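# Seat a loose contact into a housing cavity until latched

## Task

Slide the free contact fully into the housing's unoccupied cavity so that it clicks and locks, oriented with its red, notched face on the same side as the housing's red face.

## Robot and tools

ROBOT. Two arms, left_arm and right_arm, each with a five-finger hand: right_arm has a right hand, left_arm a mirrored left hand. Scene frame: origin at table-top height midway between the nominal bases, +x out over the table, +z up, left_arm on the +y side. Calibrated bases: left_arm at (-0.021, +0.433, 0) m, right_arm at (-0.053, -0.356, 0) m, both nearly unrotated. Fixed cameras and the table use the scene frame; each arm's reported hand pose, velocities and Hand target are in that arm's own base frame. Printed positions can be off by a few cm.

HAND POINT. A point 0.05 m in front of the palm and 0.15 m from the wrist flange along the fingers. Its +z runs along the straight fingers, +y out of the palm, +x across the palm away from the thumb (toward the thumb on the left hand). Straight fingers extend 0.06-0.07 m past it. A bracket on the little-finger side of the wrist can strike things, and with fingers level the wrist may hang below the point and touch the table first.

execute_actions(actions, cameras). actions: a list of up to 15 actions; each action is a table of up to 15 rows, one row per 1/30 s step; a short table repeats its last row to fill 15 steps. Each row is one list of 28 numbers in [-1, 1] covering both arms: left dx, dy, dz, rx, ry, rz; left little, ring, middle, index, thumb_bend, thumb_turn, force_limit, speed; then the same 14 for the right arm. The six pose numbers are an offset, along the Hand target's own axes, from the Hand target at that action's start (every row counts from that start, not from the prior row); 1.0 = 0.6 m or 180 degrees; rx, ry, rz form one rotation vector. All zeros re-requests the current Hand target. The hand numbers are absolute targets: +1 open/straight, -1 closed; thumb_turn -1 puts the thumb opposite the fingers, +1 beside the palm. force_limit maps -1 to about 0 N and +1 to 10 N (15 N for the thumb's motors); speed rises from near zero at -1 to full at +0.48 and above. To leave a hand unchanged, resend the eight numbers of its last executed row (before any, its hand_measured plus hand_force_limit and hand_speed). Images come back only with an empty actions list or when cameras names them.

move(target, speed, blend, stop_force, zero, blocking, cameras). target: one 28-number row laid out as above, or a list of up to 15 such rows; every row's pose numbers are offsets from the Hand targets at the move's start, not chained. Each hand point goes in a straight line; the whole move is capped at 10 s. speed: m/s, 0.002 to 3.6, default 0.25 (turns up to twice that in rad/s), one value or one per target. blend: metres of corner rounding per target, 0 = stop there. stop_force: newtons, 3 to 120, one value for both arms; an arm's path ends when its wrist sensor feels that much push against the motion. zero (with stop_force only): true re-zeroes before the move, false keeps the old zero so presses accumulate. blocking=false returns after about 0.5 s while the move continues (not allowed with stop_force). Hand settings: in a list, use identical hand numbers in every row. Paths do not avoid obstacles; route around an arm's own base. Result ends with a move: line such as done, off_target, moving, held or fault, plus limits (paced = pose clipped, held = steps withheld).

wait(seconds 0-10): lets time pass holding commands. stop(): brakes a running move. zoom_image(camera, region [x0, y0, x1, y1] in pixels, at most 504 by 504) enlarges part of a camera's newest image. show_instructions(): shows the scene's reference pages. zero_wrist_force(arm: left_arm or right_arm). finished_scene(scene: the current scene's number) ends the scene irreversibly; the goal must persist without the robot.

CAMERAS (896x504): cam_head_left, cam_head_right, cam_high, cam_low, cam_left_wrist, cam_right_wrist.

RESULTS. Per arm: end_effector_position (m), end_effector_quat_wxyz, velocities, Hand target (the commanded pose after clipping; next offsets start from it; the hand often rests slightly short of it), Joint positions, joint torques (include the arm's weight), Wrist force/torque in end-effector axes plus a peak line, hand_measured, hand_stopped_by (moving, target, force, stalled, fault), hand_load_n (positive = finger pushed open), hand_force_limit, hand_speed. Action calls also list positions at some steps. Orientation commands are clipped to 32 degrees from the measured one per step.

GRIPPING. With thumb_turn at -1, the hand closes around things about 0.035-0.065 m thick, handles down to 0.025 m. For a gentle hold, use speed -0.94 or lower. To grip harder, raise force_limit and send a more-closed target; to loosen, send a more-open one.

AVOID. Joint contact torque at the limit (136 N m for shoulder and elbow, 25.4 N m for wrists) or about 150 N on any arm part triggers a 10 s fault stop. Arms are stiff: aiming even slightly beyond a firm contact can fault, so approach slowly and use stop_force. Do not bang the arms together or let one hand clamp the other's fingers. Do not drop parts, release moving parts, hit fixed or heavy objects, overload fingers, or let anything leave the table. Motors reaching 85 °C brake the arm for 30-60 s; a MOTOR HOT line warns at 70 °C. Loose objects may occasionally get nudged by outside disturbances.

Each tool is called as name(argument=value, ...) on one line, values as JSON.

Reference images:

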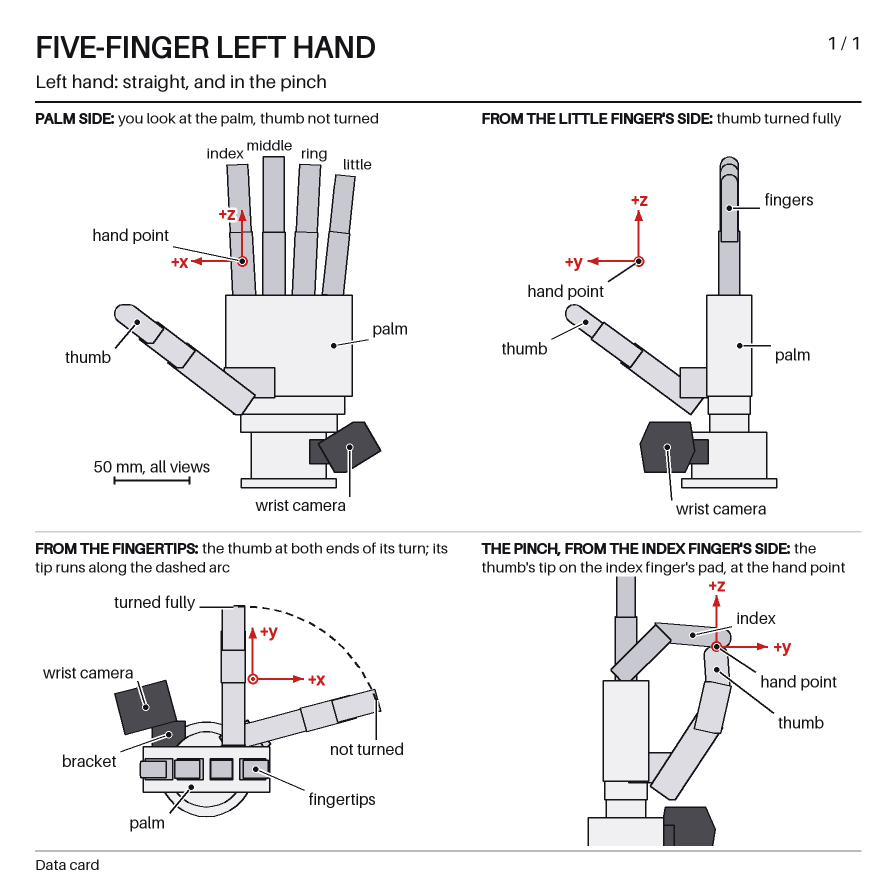

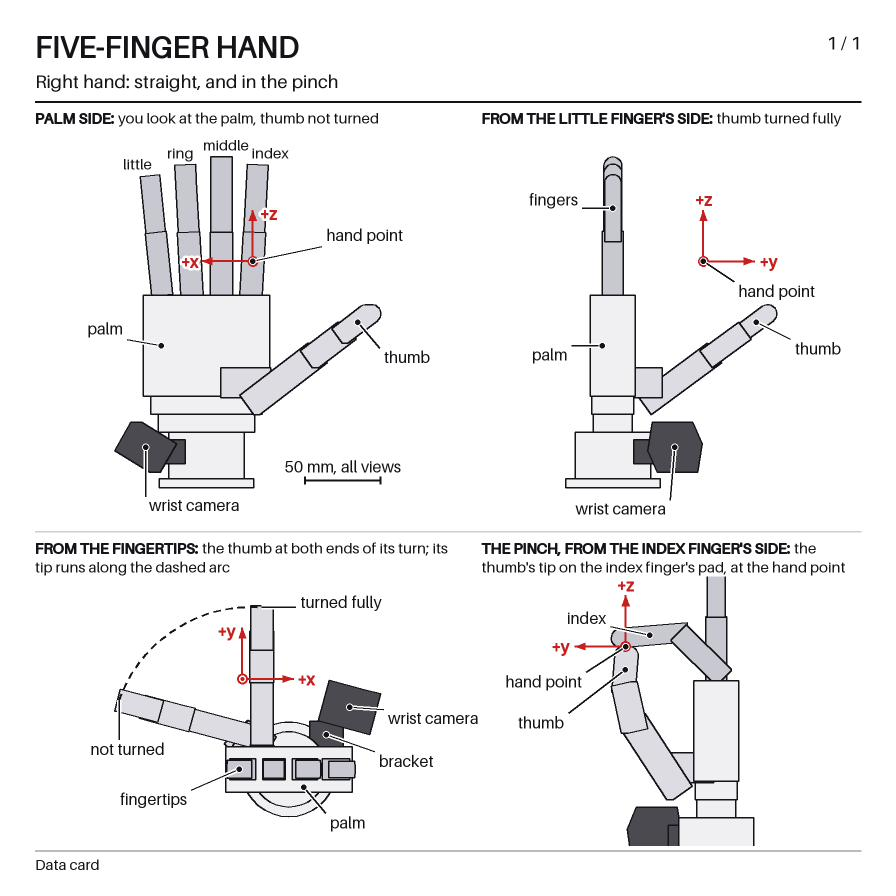

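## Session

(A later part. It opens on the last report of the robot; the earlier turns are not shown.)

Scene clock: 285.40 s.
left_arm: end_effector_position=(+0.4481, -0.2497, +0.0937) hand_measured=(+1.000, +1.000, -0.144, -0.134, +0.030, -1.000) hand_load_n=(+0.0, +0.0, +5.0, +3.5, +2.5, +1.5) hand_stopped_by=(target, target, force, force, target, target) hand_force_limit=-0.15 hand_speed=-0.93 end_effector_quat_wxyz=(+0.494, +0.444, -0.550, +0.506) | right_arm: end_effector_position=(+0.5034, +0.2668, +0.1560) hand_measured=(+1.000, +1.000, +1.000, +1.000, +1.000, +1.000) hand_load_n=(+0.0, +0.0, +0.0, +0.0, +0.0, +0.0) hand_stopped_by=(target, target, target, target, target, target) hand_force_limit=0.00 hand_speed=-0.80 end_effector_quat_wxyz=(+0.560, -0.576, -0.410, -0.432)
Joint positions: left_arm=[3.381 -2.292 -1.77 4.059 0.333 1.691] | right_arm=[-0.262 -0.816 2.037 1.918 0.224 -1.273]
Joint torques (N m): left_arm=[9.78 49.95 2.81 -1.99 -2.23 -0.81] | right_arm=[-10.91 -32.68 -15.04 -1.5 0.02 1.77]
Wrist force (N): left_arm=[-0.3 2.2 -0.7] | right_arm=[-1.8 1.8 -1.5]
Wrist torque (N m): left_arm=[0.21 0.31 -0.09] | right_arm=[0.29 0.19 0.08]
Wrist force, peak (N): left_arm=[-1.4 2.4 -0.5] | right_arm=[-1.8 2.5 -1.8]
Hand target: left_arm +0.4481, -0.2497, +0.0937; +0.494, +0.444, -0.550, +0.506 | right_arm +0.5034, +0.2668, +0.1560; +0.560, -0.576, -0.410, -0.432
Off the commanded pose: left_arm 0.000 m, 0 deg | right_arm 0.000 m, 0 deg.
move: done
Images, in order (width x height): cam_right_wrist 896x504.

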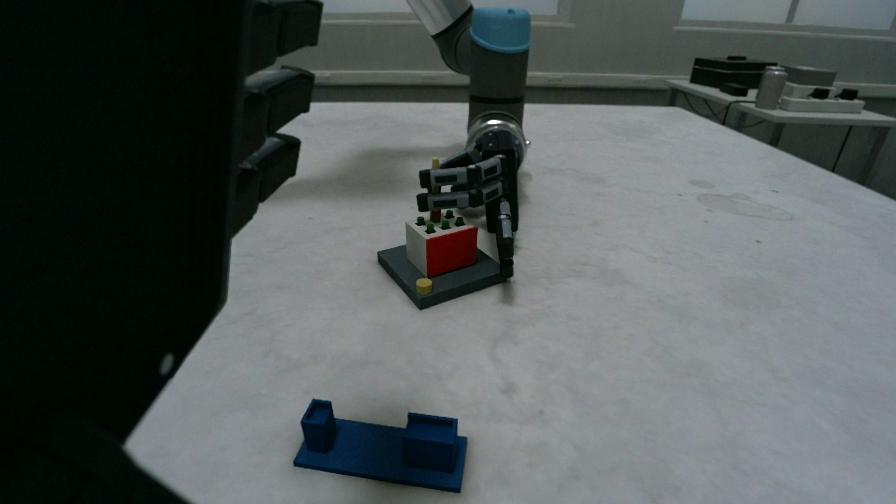

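move(target=[0,0,0,0,0,0,1,1,-0.05,-0.05,0.03,-1,-0.15,-0.9,0,0,0,0,0,0,1,1,1,1,1,1,0,-0.8])

move(target=[0,0,0,0,0,0,1,1,0.35,0.35,0.12,-1,-0.15,-0.8,0,0,0,0,0,0,1,1,1,1,1,1,0,-0.8], cameras=["cam_right_wrist"])

zoom_image(camera="cam_right_wrist", region=[380, 130, 540, 290])

Scene clock: 286.70 s.
left_arm: end_effector_position=(+0.4481, -0.2497, +0.0937) hand_measured=(+1.000, +1.000, -0.050, -0.050, +0.030, -1.000) hand_load_n=(+0.0, +0.0, +0.0, +0.0, +0.0, -0.5) hand_stopped_by=(target, target, target, target, target, target) hand_force_limit=-0.15 hand_speed=-0.90 end_effector_quat_wxyz=(+0.494, +0.444, -0.550, +0.506) | right_arm: end_effector_position=(+0.5034, +0.2668, +0.1560) hand_measured=(+1.000, +1.000, +1.000, +1.000, +1.000, +1.000) hand_load_n=(+0.0, +0.0, +0.0, +0.0, +0.0, +0.0) hand_stopped_by=(target, target, target, target, target, target) hand_force_limit=0.00 hand_speed=-0.80 end_effector_quat_wxyz=(+0.560, -0.576, -0.410, -0.432)
Joint positions: left_arm=[3.381 -2.292 -1.77 4.059 0.333 1.691] | right_arm=[-0.262 -0.816 2.037 1.918 0.224 -1.273]
Joint torques (N m): left_arm=[9.97 50.15 3.77 -1.95 -2.21 -0.96] | right_arm=[-10.18 -32.55 -13.49 -1.26 0.07 1.65]
Wrist force (N): left_arm=[-0.5 1.5 1.2] | right_arm=[-1.6 2.5 -1.4]
Wrist torque (N m): left_arm=[0.25 0.40 -0.07] | right_arm=[0.41 0.14 0.12]
Wrist force, peak (N): left_arm=[-0.6 2.5 -0.8] | right_arm=[-1.5 2.4 -1.8]
Hand target: left_arm +0.4481, -0.2497, +0.0937; +0.494, +0.444, -0.550, +0.506 | right_arm +0.5034, +0.2668, +0.1560; +0.560, -0.576, -0.410, -0.432
Off the commanded pose: left_arm 0.000 m, 0 deg | right_arm 0.000 m, 0 deg.
move: done

Scene clock: 287.70 s.
left_arm: end_effector_position=(+0.4481, -0.2497, +0.0937) hand_measured=(+1.000, +1.000, +0.350, +0.350, +0.120, -1.000) hand_load_n=(+0.0, +0.0, +0.0, +0.0, +0.0, -0.5) hand_stopped_by=(target, target, target, target, target, target) hand_force_limit=-0.15 hand_speed=-0.80 end_effector_quat_wxyz=(+0.494, +0.444, -0.550, +0.506) | right_arm: end_effector_position=(+0.5034, +0.2668, +0.1560) hand_measured=(+1.000, +1.000, +1.000, +1.000, +1.000, +1.000) hand_load_n=(+0.0, +0.0, +0.0, +0.0, +0.0, +0.0) hand_stopped_by=(target, target, target, target, target, target) hand_force_limit=0.00 hand_speed=-0.80 end_effector_quat_wxyz=(+0.560, -0.576, -0.410, -0.432)
Joint positions: left_arm=[3.381 -2.292 -1.77 4.059 0.333 1.691] | right_arm=[-0.262 -0.816 2.037 1.918 0.224 -1.273]
Joint torques (N m): left_arm=[10.36 49.14 4.1 -1.91 -2.12 -1.14] | right_arm=[-10.69 -32.07 -14.73 -1.31 0.04 1.69]
Wrist force (N): left_arm=[-0.5 1.6 1.3] | right_arm=[-1.6 2.1 -1.7]
Wrist torque (N m): left_arm=[0.27 0.41 -0.08] | right_arm=[0.36 0.14 0.11]
Wrist force, peak (N): left_arm=[-0.6 1.5 1.7] | right_arm=[-1.8 2.1 -2.0]
Hand target: left_arm +0.4481, -0.2497, +0.0937; +0.494, +0.444, -0.550, +0.506 | right_arm +0.5034, +0.2668, +0.1560; +0.560, -0.576, -0.410, -0.432
Off the commanded pose: left_arm 0.000 m, 0 deg | right_arm 0.000 m, 0 deg.
move: done
Images, in order (width x height): cam_right_wrist 896x504.

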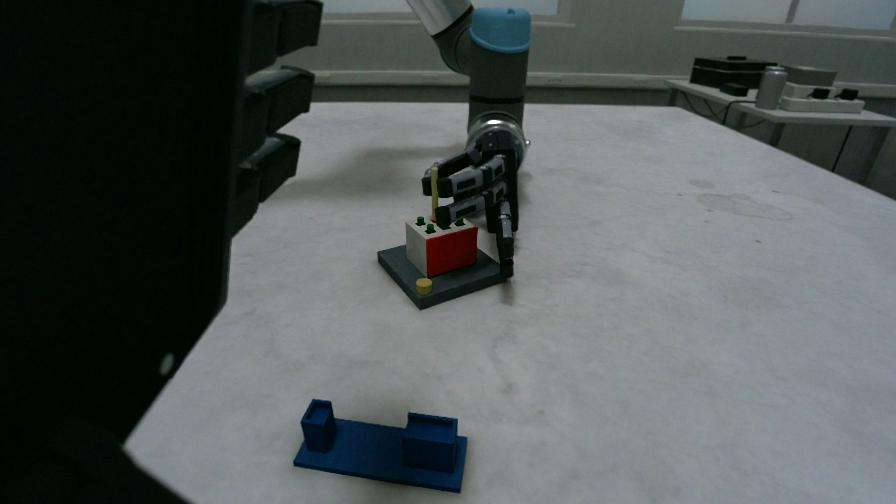

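Scaled by 3.150.

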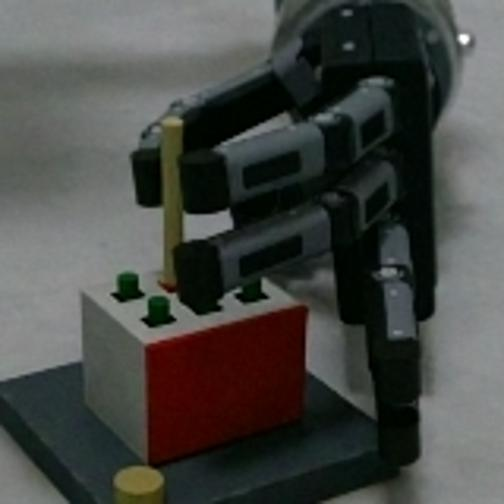

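move(target=[[0,-0.08,0,0,0,0,1,1,0.35,0.35,0.12,-1,-0.15,-0.8,0,0,0,0,0,0,1,1,1,1,1,1,0,-0.8],[0.12,-0.1,0,0,0,0,1,1,0.35,0.35,0.12,-1,-0.15,-0.8,0,0,0,0,0,0,1,1,1,1,1,1,0,-0.8]], speed=0.1, blend=0.01, cameras=["cam_right_wrist"])

zoom_image(camera="cam_right_wrist", region=[390, 140, 520, 290])

Scene clock: 289.97 s.
left_arm: end_effector_position=(+0.4991, -0.2544, +0.1723) hand_measured=(+1.000, +1.000, +0.350, +0.350, +0.120, -1.000) hand_load_n=(+0.0, +0.0, +0.0, +0.0, +0.0, +0.0) hand_stopped_by=(target, target, target, target, target, target) hand_force_limit=-0.15 hand_speed=-0.80 end_effector_quat_wxyz=(+0.494, +0.444, -0.550, +0.506) | right_arm: end_effector_position=(+0.5034, +0.2668, +0.1560) hand_measured=(+1.000, +1.000, +1.000, +1.000, +1.000, +1.000) hand_load_n=(+0.0, -0.5, +0.0, +0.0, +0.0, +0.0) hand_stopped_by=(target, target, target, target, target, target) hand_force_limit=0.00 hand_speed=-0.80 end_effector_quat_wxyz=(+0.560, -0.576, -0.410, -0.432)
Joint positions: left_arm=[3.352 -2.245 -1.576 3.818 0.304 1.691] | right_arm=[-0.262 -0.816 2.037 1.918 0.224 -1.273]
Joint torques (N m): left_arm=[-10.19 39.64 4.3 2.12 -1.65 2.06] | right_arm=[-11.76 -32.62 -15.13 -1.3 0.31 1.86]
Wrist force (N): left_arm=[-0.5 1.5 1.3] | right_arm=[-1.6 2.0 -1.6]
Wrist torque (N m): left_arm=[0.23 0.42 -0.20] | right_arm=[0.34 0.15 0.11]
Wrist force, peak (N): left_arm=[-0.4 2.5 1.2] | right_arm=[-1.9 2.3 -1.5]
Hand target: left_arm +0.4990, -0.2544, +0.1723; +0.494, +0.444, -0.550, +0.506 | right_arm +0.5034, +0.2668, +0.1560; +0.560, -0.576, -0.410, -0.432
Off the commanded pose: left_arm 0.000 m, 0 deg | right_arm 0.000 m, 0 deg.
move: done
Images, in order (width x height): cam_right_wrist 896x504.

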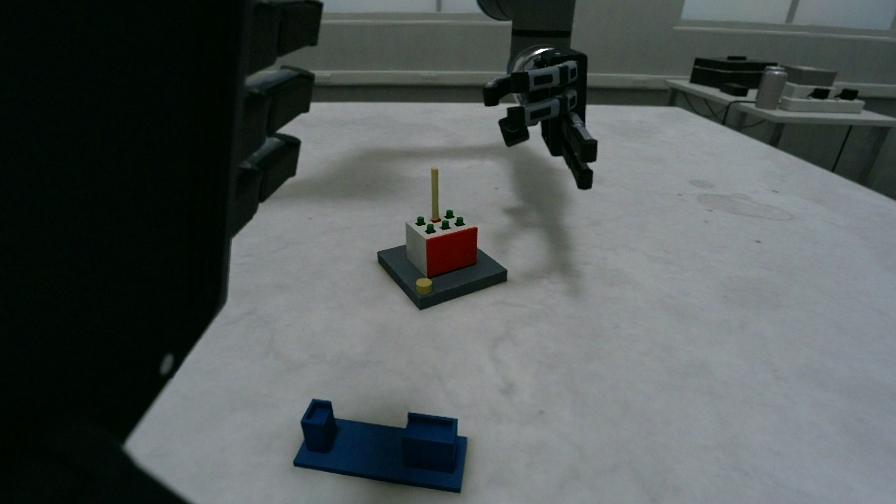

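Scaled by 3.360.

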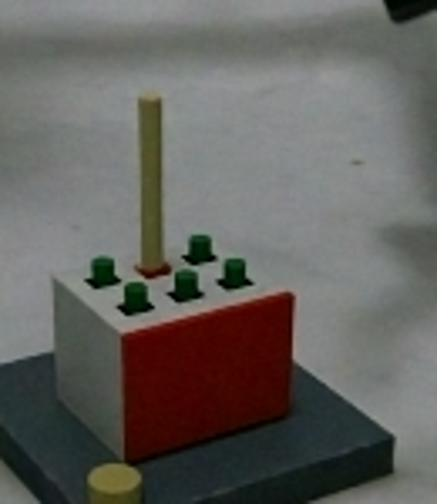

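move(target=[[0.0457,-0.0063,0.0093,0.0015,-0.0019,0.4624,1,1,1,1,1,1,-0.15,-0.8,0,0,0,0,0,0,1,1,1,1,1,1,0,-0.8],[-0.0547,0.1390,0.0802,0.0015,-0.0019,0.4624,1,1,1,1,1,1,-0.15,-0.8,0,0,0,0,0,0,1,1,1,1,1,1,0,-0.8],[-0.1457,0.1498,0.0800,0.0015,-0.0019,0.4624,1,1,1,1,1,1,-0.15,-0.8,0,0,0,0,0,0,1,1,1,1,1,1,0,-0.8]], speed=0.25, blend=0.015, cameras=["cam_right_wrist","cam_left_wrist"])

zoom_image(camera="cam_right_wrist", region=[360, 100, 560, 300])

Scene clock: 300.23 s.
left_arm: end_effector_position=(+0.4159, -0.2949, +0.0749) hand_measured=(+1.000, +1.000, +1.000, +1.000, +1.000, +1.000) hand_load_n=(+0.0, +0.0, +0.0, +0.0, +0.0, +0.0) hand_stopped_by=(target, target, target, target, target, target) hand_force_limit=-0.15 hand_speed=-0.80 end_effector_quat_wxyz=(-0.031, +0.030, +0.706, -0.707) | right_arm: end_effector_position=(+0.5034, +0.2668, +0.1560) hand_measured=(+1.000, +1.000, +1.000, +1.000, +1.000, +1.000) hand_load_n=(+0.0, +0.0, +0.0, +0.0, +0.0, +0.0) hand_stopped_by=(target, target, target, target, target, target) hand_force_limit=0.00 hand_speed=-0.80 end_effector_quat_wxyz=(+0.560, -0.576, -0.410, -0.432)
Joint positions: left_arm=[3.326 -2.065 -1.956 4.019 0.271 3.143] | right_arm=[-0.262 -0.816 2.037 1.918 0.224 -1.273]
Joint torques (N m): left_arm=[-10.91 26.43 21 1.65 -2.15 2.12] | right_arm=[-9.69 -31.74 -14.48 -1.4 0.61 1.78]
Wrist force (N): left_arm=[0.1 1.0 1.1] | right_arm=[-1.4 2.3 -1.3]
Wrist torque (N m): left_arm=[0.26 0.17 0.02] | right_arm=[0.36 0.11 0.12]
Wrist force, peak (N): left_arm=[0.1 2.8 1.2] | right_arm=[-2.0 2.5 -1.6]
Hand target: left_arm +0.4159, -0.2949, +0.0749; -0.031, +0.030, +0.706, -0.707 | right_arm +0.5034, +0.2668, +0.1560; +0.560, -0.576, -0.410, -0.432
Off the commanded pose: left_arm 0.000 m, 0 deg | right_arm 0.000 m, 0 deg.
move: done
Images, in order (width x height): cam_left_wrist 896x504, cam_right_wrist 896x504.

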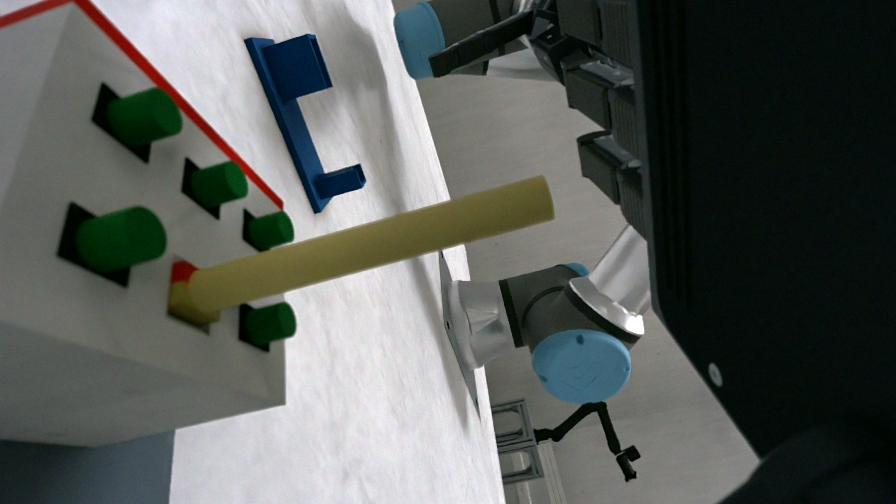

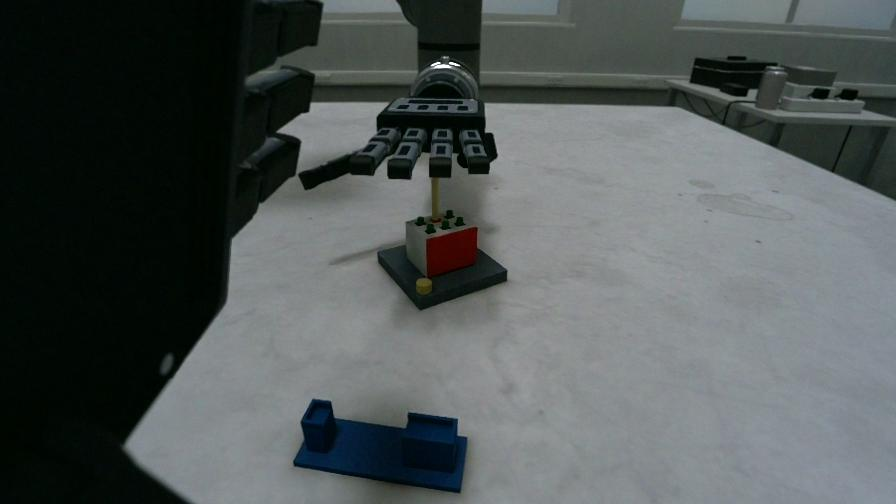

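Scaled by 2.520.

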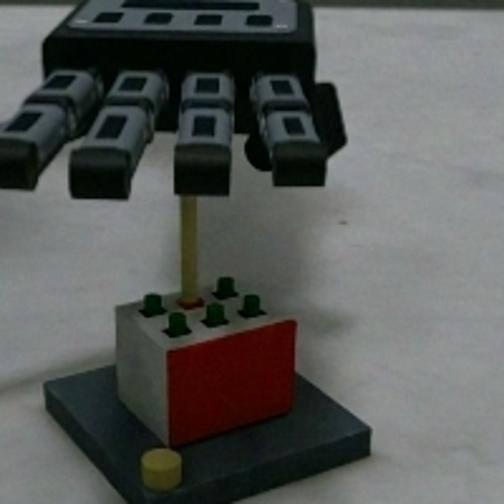

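move(target=[0,0.045,0,0,0,0,1,1,1,1,1,1,-0.15,-0.8,0,0,0,0,0,0,1,1,1,1,1,1,0,-0.8], speed=0.02, stop_force=5, cameras=["cam_left_wrist"])

Scene clock: 303.60 s.
left_arm: end_effector_position=(+0.4158, -0.2949, +0.0550) hand_measured=(+1.000, +1.000, +1.000, +1.000, +1.000, +1.000) hand_load_n=(+0.0, +0.0, +0.0, +0.0, +0.0, +0.0) hand_stopped_by=(target, target, target, target, target, target) hand_force_limit=-0.15 hand_speed=-0.80 end_effector_quat_wxyz=(-0.031, +0.030, +0.706, -0.707) | right_arm: end_effector_position=(+0.5034, +0.2668, +0.1560) hand_measured=(+1.000, +1.000, +1.000, +1.000, +1.000, +1.000) hand_load_n=(+0.0, +0.0, +0.0, +0.0, +0.0, +0.0) hand_stopped_by=(target, target, target, target, target, target) hand_force_limit=0.00 hand_speed=-0.80 end_effector_quat_wxyz=(+0.560, -0.576, -0.410, -0.432)
Joint positions: left_arm=[3.326 -2.104 -1.964 4.067 0.271 3.143] | right_arm=[-0.262 -0.816 2.037 1.918 0.224 -1.273]
Joint torques (N m): left_arm=[-10.44 33.71 21.32 -0.66 -1.17 0.07] | right_arm=[-9.3 -31.65 -14.66 -1.21 0.94 1.55]
Wrist force (N): left_arm=[0.2 1.1 0.9] | right_arm=[-1.8 2.2 -1.7]
Wrist torque (N m): left_arm=[0.29 0.15 -0.02] | right_arm=[0.37 0.18 0.10]
Wrist force, peak (N): left_arm=[0.1 -5.5 0.8] | right_arm=[-1.8 2.3 -1.8]
Hand target: left_arm +0.4158, -0.2949, +0.0550; -0.031, +0.030, +0.706, -0.707 (not the last commanded pose) | right_arm +0.5034, +0.2668, +0.1560; +0.560, -0.576, -0.410, -0.432
Off the commanded pose: left_arm 0.007 m, 0 deg | right_arm 0.000 m, 0 deg.
move: contact (left_arm)
Images, in order (width x height): cam_left_wrist 896x504.

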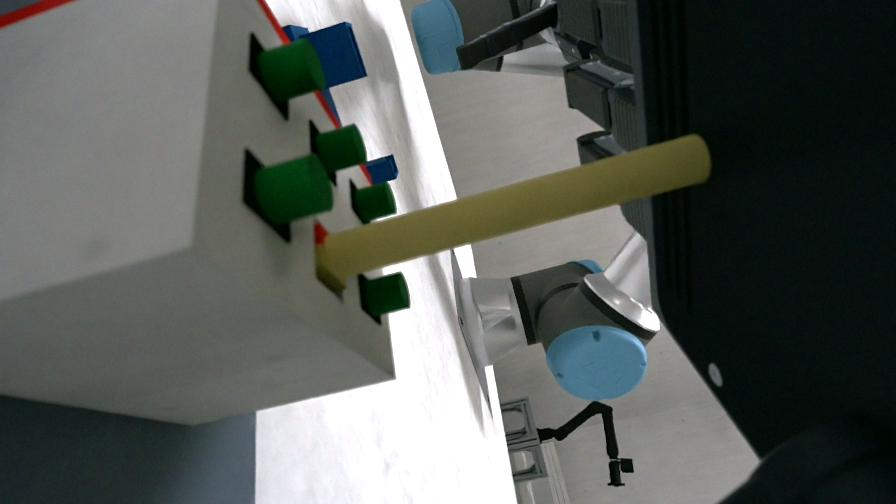

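move(target=[0,0.030,0,0,0,0,1,1,1,1,1,1,-0.15,-0.8,0,0,0,0,0,0,1,1,1,1,1,1,0,-0.8], speed=0.012, stop_force=20, cameras=["cam_left_wrist"])

Scene clock: 306.03 s.
left_arm: end_effector_position=(+0.4158, -0.2949, +0.0413) hand_measured=(+1.000, +1.000, +1.000, +1.000, +1.000, +1.000) hand_load_n=(+0.0, +0.0, +0.0, +0.0, +0.0, +0.0) hand_stopped_by=(target, target, target, target, target, target) hand_force_limit=-0.15 hand_speed=-0.80 end_effector_quat_wxyz=(-0.031, +0.030, +0.706, -0.707) | right_arm: end_effector_position=(+0.5034, +0.2668, +0.1560) hand_measured=(+1.000, +1.000, +1.000, +1.000, +1.000, +1.000) hand_load_n=(+0.0, +0.0, +0.0, +0.0, +0.0, +0.0) hand_stopped_by=(target, target, target, target, target, target) hand_force_limit=0.00 hand_speed=-0.80 end_effector_quat_wxyz=(+0.560, -0.576, -0.410, -0.432)
Joint positions: left_arm=[3.326 -2.133 -1.968 4.099 0.271 3.143] | right_arm=[-0.262 -0.816 2.037 1.918 0.224 -1.273]
Joint torques (N m): left_arm=[-11.64 31.8 9.42 -1.82 -1.44 1.84] | right_arm=[-9.9 -30.97 -14.99 -1.36 0.84 1.5]
Wrist force (N): left_arm=[-0.3 -20.3 0.9] | right_arm=[-1.6 2.2 -1.6]
Wrist torque (N m): left_arm=[-0.62 0.18 0.64] | right_arm=[0.36 0.16 0.10]
Wrist force, peak (N): left_arm=[0.3 -38.8 0.8] | right_arm=[-1.7 2.3 -1.8]
Hand target: left_arm +0.4158, -0.2949, +0.0413; -0.031, +0.030, +0.706, -0.707 (not the last commanded pose) | right_arm +0.5034, +0.2668, +0.1560; +0.560, -0.576, -0.410, -0.432
Off the commanded pose: left_arm 0.004 m, 0 deg | right_arm 0.000 m, 0 deg.
move: contact (left_arm)
Images, in order (width x height): cam_left_wrist 896x504.

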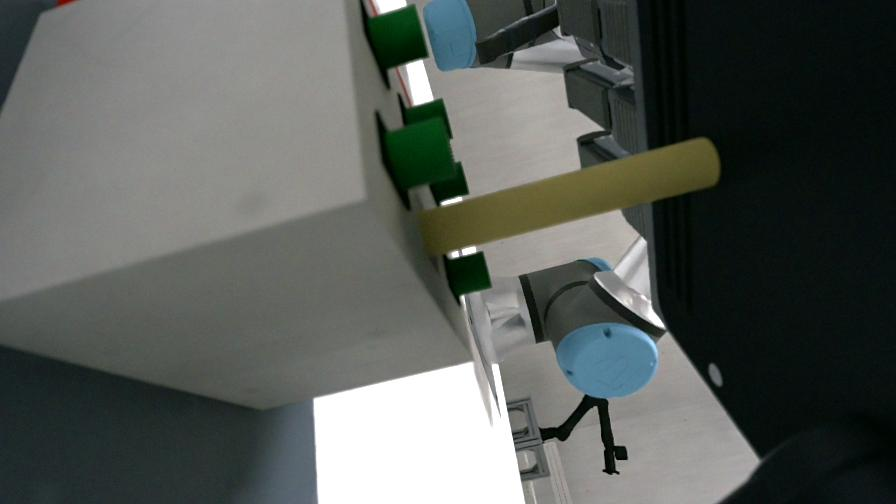

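move(target=[0,0.008,0,0,0,0,1,1,1,1,1,1,-0.15,-0.8,0,0,0,0,0,0,1,1,1,1,1,1,0,-0.8], speed=0.006, stop_force=25, cameras=["cam_left_wrist"])

Scene clock: 307.93 s.
left_arm: end_effector_position=(+0.4159, -0.2949, +0.0409) hand_measured=(+1.000, +1.000, +1.000, +1.000, +1.000, +1.000) hand_load_n=(+0.0, +0.0, +0.0, +0.0, +0.0, +0.0) hand_stopped_by=(target, target, target, target, target, target) hand_force_limit=-0.15 hand_speed=-0.80 end_effector_quat_wxyz=(-0.031, +0.030, +0.706, -0.707) | right_arm: end_effector_position=(+0.5034, +0.2668, +0.1560) hand_measured=(+1.000, +1.000, +1.000, +1.000, +1.000, +1.000) hand_load_n=(+0.0, +0.0, +0.0, +0.0, +0.0, +0.0) hand_stopped_by=(target, target, target, target, target, target) hand_force_limit=0.00 hand_speed=-0.80 end_effector_quat_wxyz=(+0.560, -0.576, -0.410, -0.432)
Joint positions: left_arm=[3.326 -2.134 -1.968 4.1 0.271 3.143] | right_arm=[-0.262 -0.816 2.037 1.918 0.224 -1.273]
Joint torques (N m): left_arm=[-10.26 16.87 6.39 -0.3 -1.22 0.03] | right_arm=[-8.31 -31.88 -15.15 -1.41 0.98 1.62]
Wrist force (N): left_arm=[-0.3 -47.7 1.0] | right_arm=[-1.4 1.9 -1.5]
Wrist torque (N m): left_arm=[-1.81 0.19 1.52] | right_arm=[0.32 0.12 0.11]
Wrist force, peak (N): left_arm=[-0.1 -57.4 1.0] | right_arm=[-1.8 2.3 -1.7]
Hand target: left_arm +0.4159, -0.2949, +0.0409; -0.031, +0.030, +0.706, -0.707 (not the last commanded pose) | right_arm +0.5034, +0.2668, +0.1560; +0.560, -0.576, -0.410, -0.432
Off the commanded pose: left_arm 0.004 m, 0 deg | right_arm 0.000 m, 0 deg.
move: contact (left_arm)
Images, in order (width x height): cam_left_wrist 896x504.

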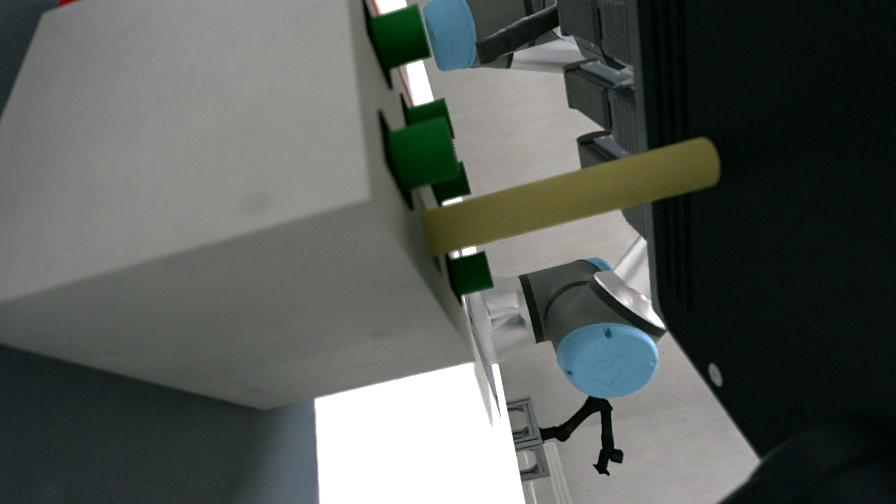

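move(target=[0,-0.1,0,0,0,0,1,1,1,1,1,1,-0.15,-0.8,0,0,0,0,0,0,1,1,1,1,1,1,0,-0.8], speed=0.1, cameras=["cam_right_wrist","cam_left_wrist"])

zoom_image(camera="cam_right_wrist", region=[390, 140, 520, 290])

Scene clock: 309.63 s.
left_arm: end_effector_position=(+0.4160, -0.2949, +0.1008) hand_measured=(+1.000, +1.000, +1.000, +1.000, +1.000, +1.000) hand_load_n=(+0.0, +0.0, +0.0, +0.0, +0.0, -0.5) hand_stopped_by=(target, target, target, target, target, target) hand_force_limit=-0.15 hand_speed=-0.80 end_effector_quat_wxyz=(-0.031, +0.030, +0.706, -0.707) | right_arm: end_effector_position=(+0.5034, +0.2668, +0.1560) hand_measured=(+1.000, +1.000, +1.000, +1.000, +1.000, +1.000) hand_load_n=(+0.0, +0.0, +0.0, +0.0, +0.0, +0.0) hand_stopped_by=(target, target, target, target, target, target) hand_force_limit=0.00 hand_speed=-0.80 end_effector_quat_wxyz=(+0.560, -0.576, -0.410, -0.432)
Joint positions: left_arm=[3.326 -2.016 -1.941 3.955 0.271 3.143] | right_arm=[-0.262 -0.816 2.037 1.918 0.224 -1.273]
Joint torques (N m): left_arm=[9.38 35.9 2.93 1.38 2.02 0.62] | right_arm=[-8.31 -31.93 -14.82 -1.37 1.28 1.75]
Wrist force (N): left_arm=[0.1 0.9 1.2] | right_arm=[-1.8 2.2 -1.4]
Wrist torque (N m): left_arm=[0.23 0.18 -0.03] | right_arm=[0.35 0.18 0.10]
Wrist force, peak (N): left_arm=[-0.1 -47.8 0.9] | right_arm=[-2.1 2.1 -1.7]
Hand target: left_arm +0.4159, -0.2949, +0.1009; -0.031, +0.030, +0.706, -0.707 | right_arm +0.5034, +0.2668, +0.1560; +0.560, -0.576, -0.410, -0.432
Off the commanded pose: left_arm 0.000 m, 0 deg | right_arm 0.000 m, 0 deg.
move: done
Images, in order (width x height): cam_left_wrist 896x504, cam_right_wrist 896x504.

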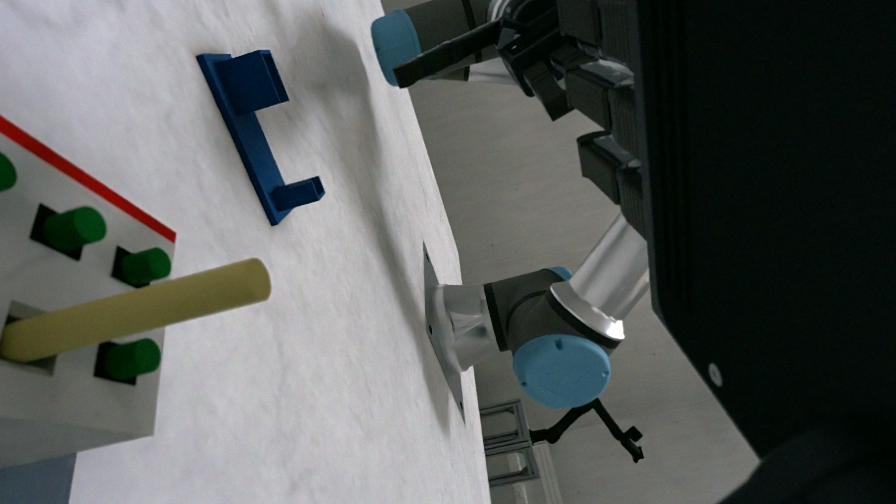

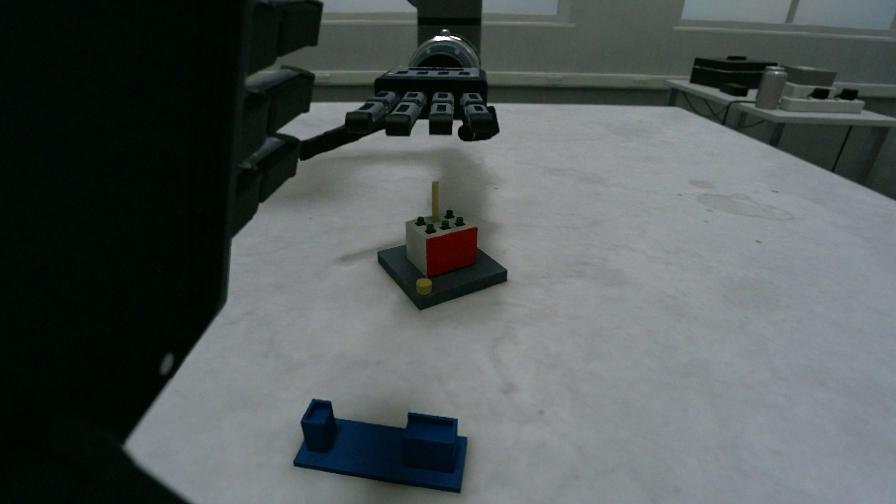

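Scaled by 3.360.

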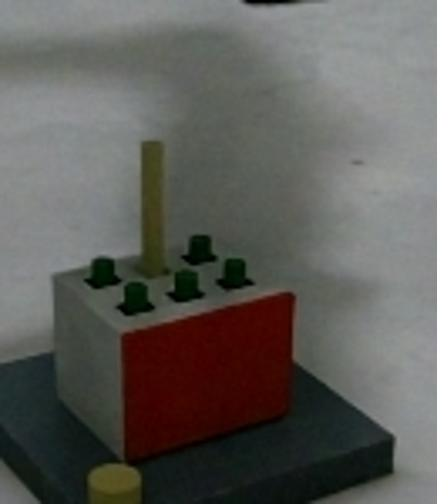

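finished_scene(scene=2)

The scene is finished: the task was done.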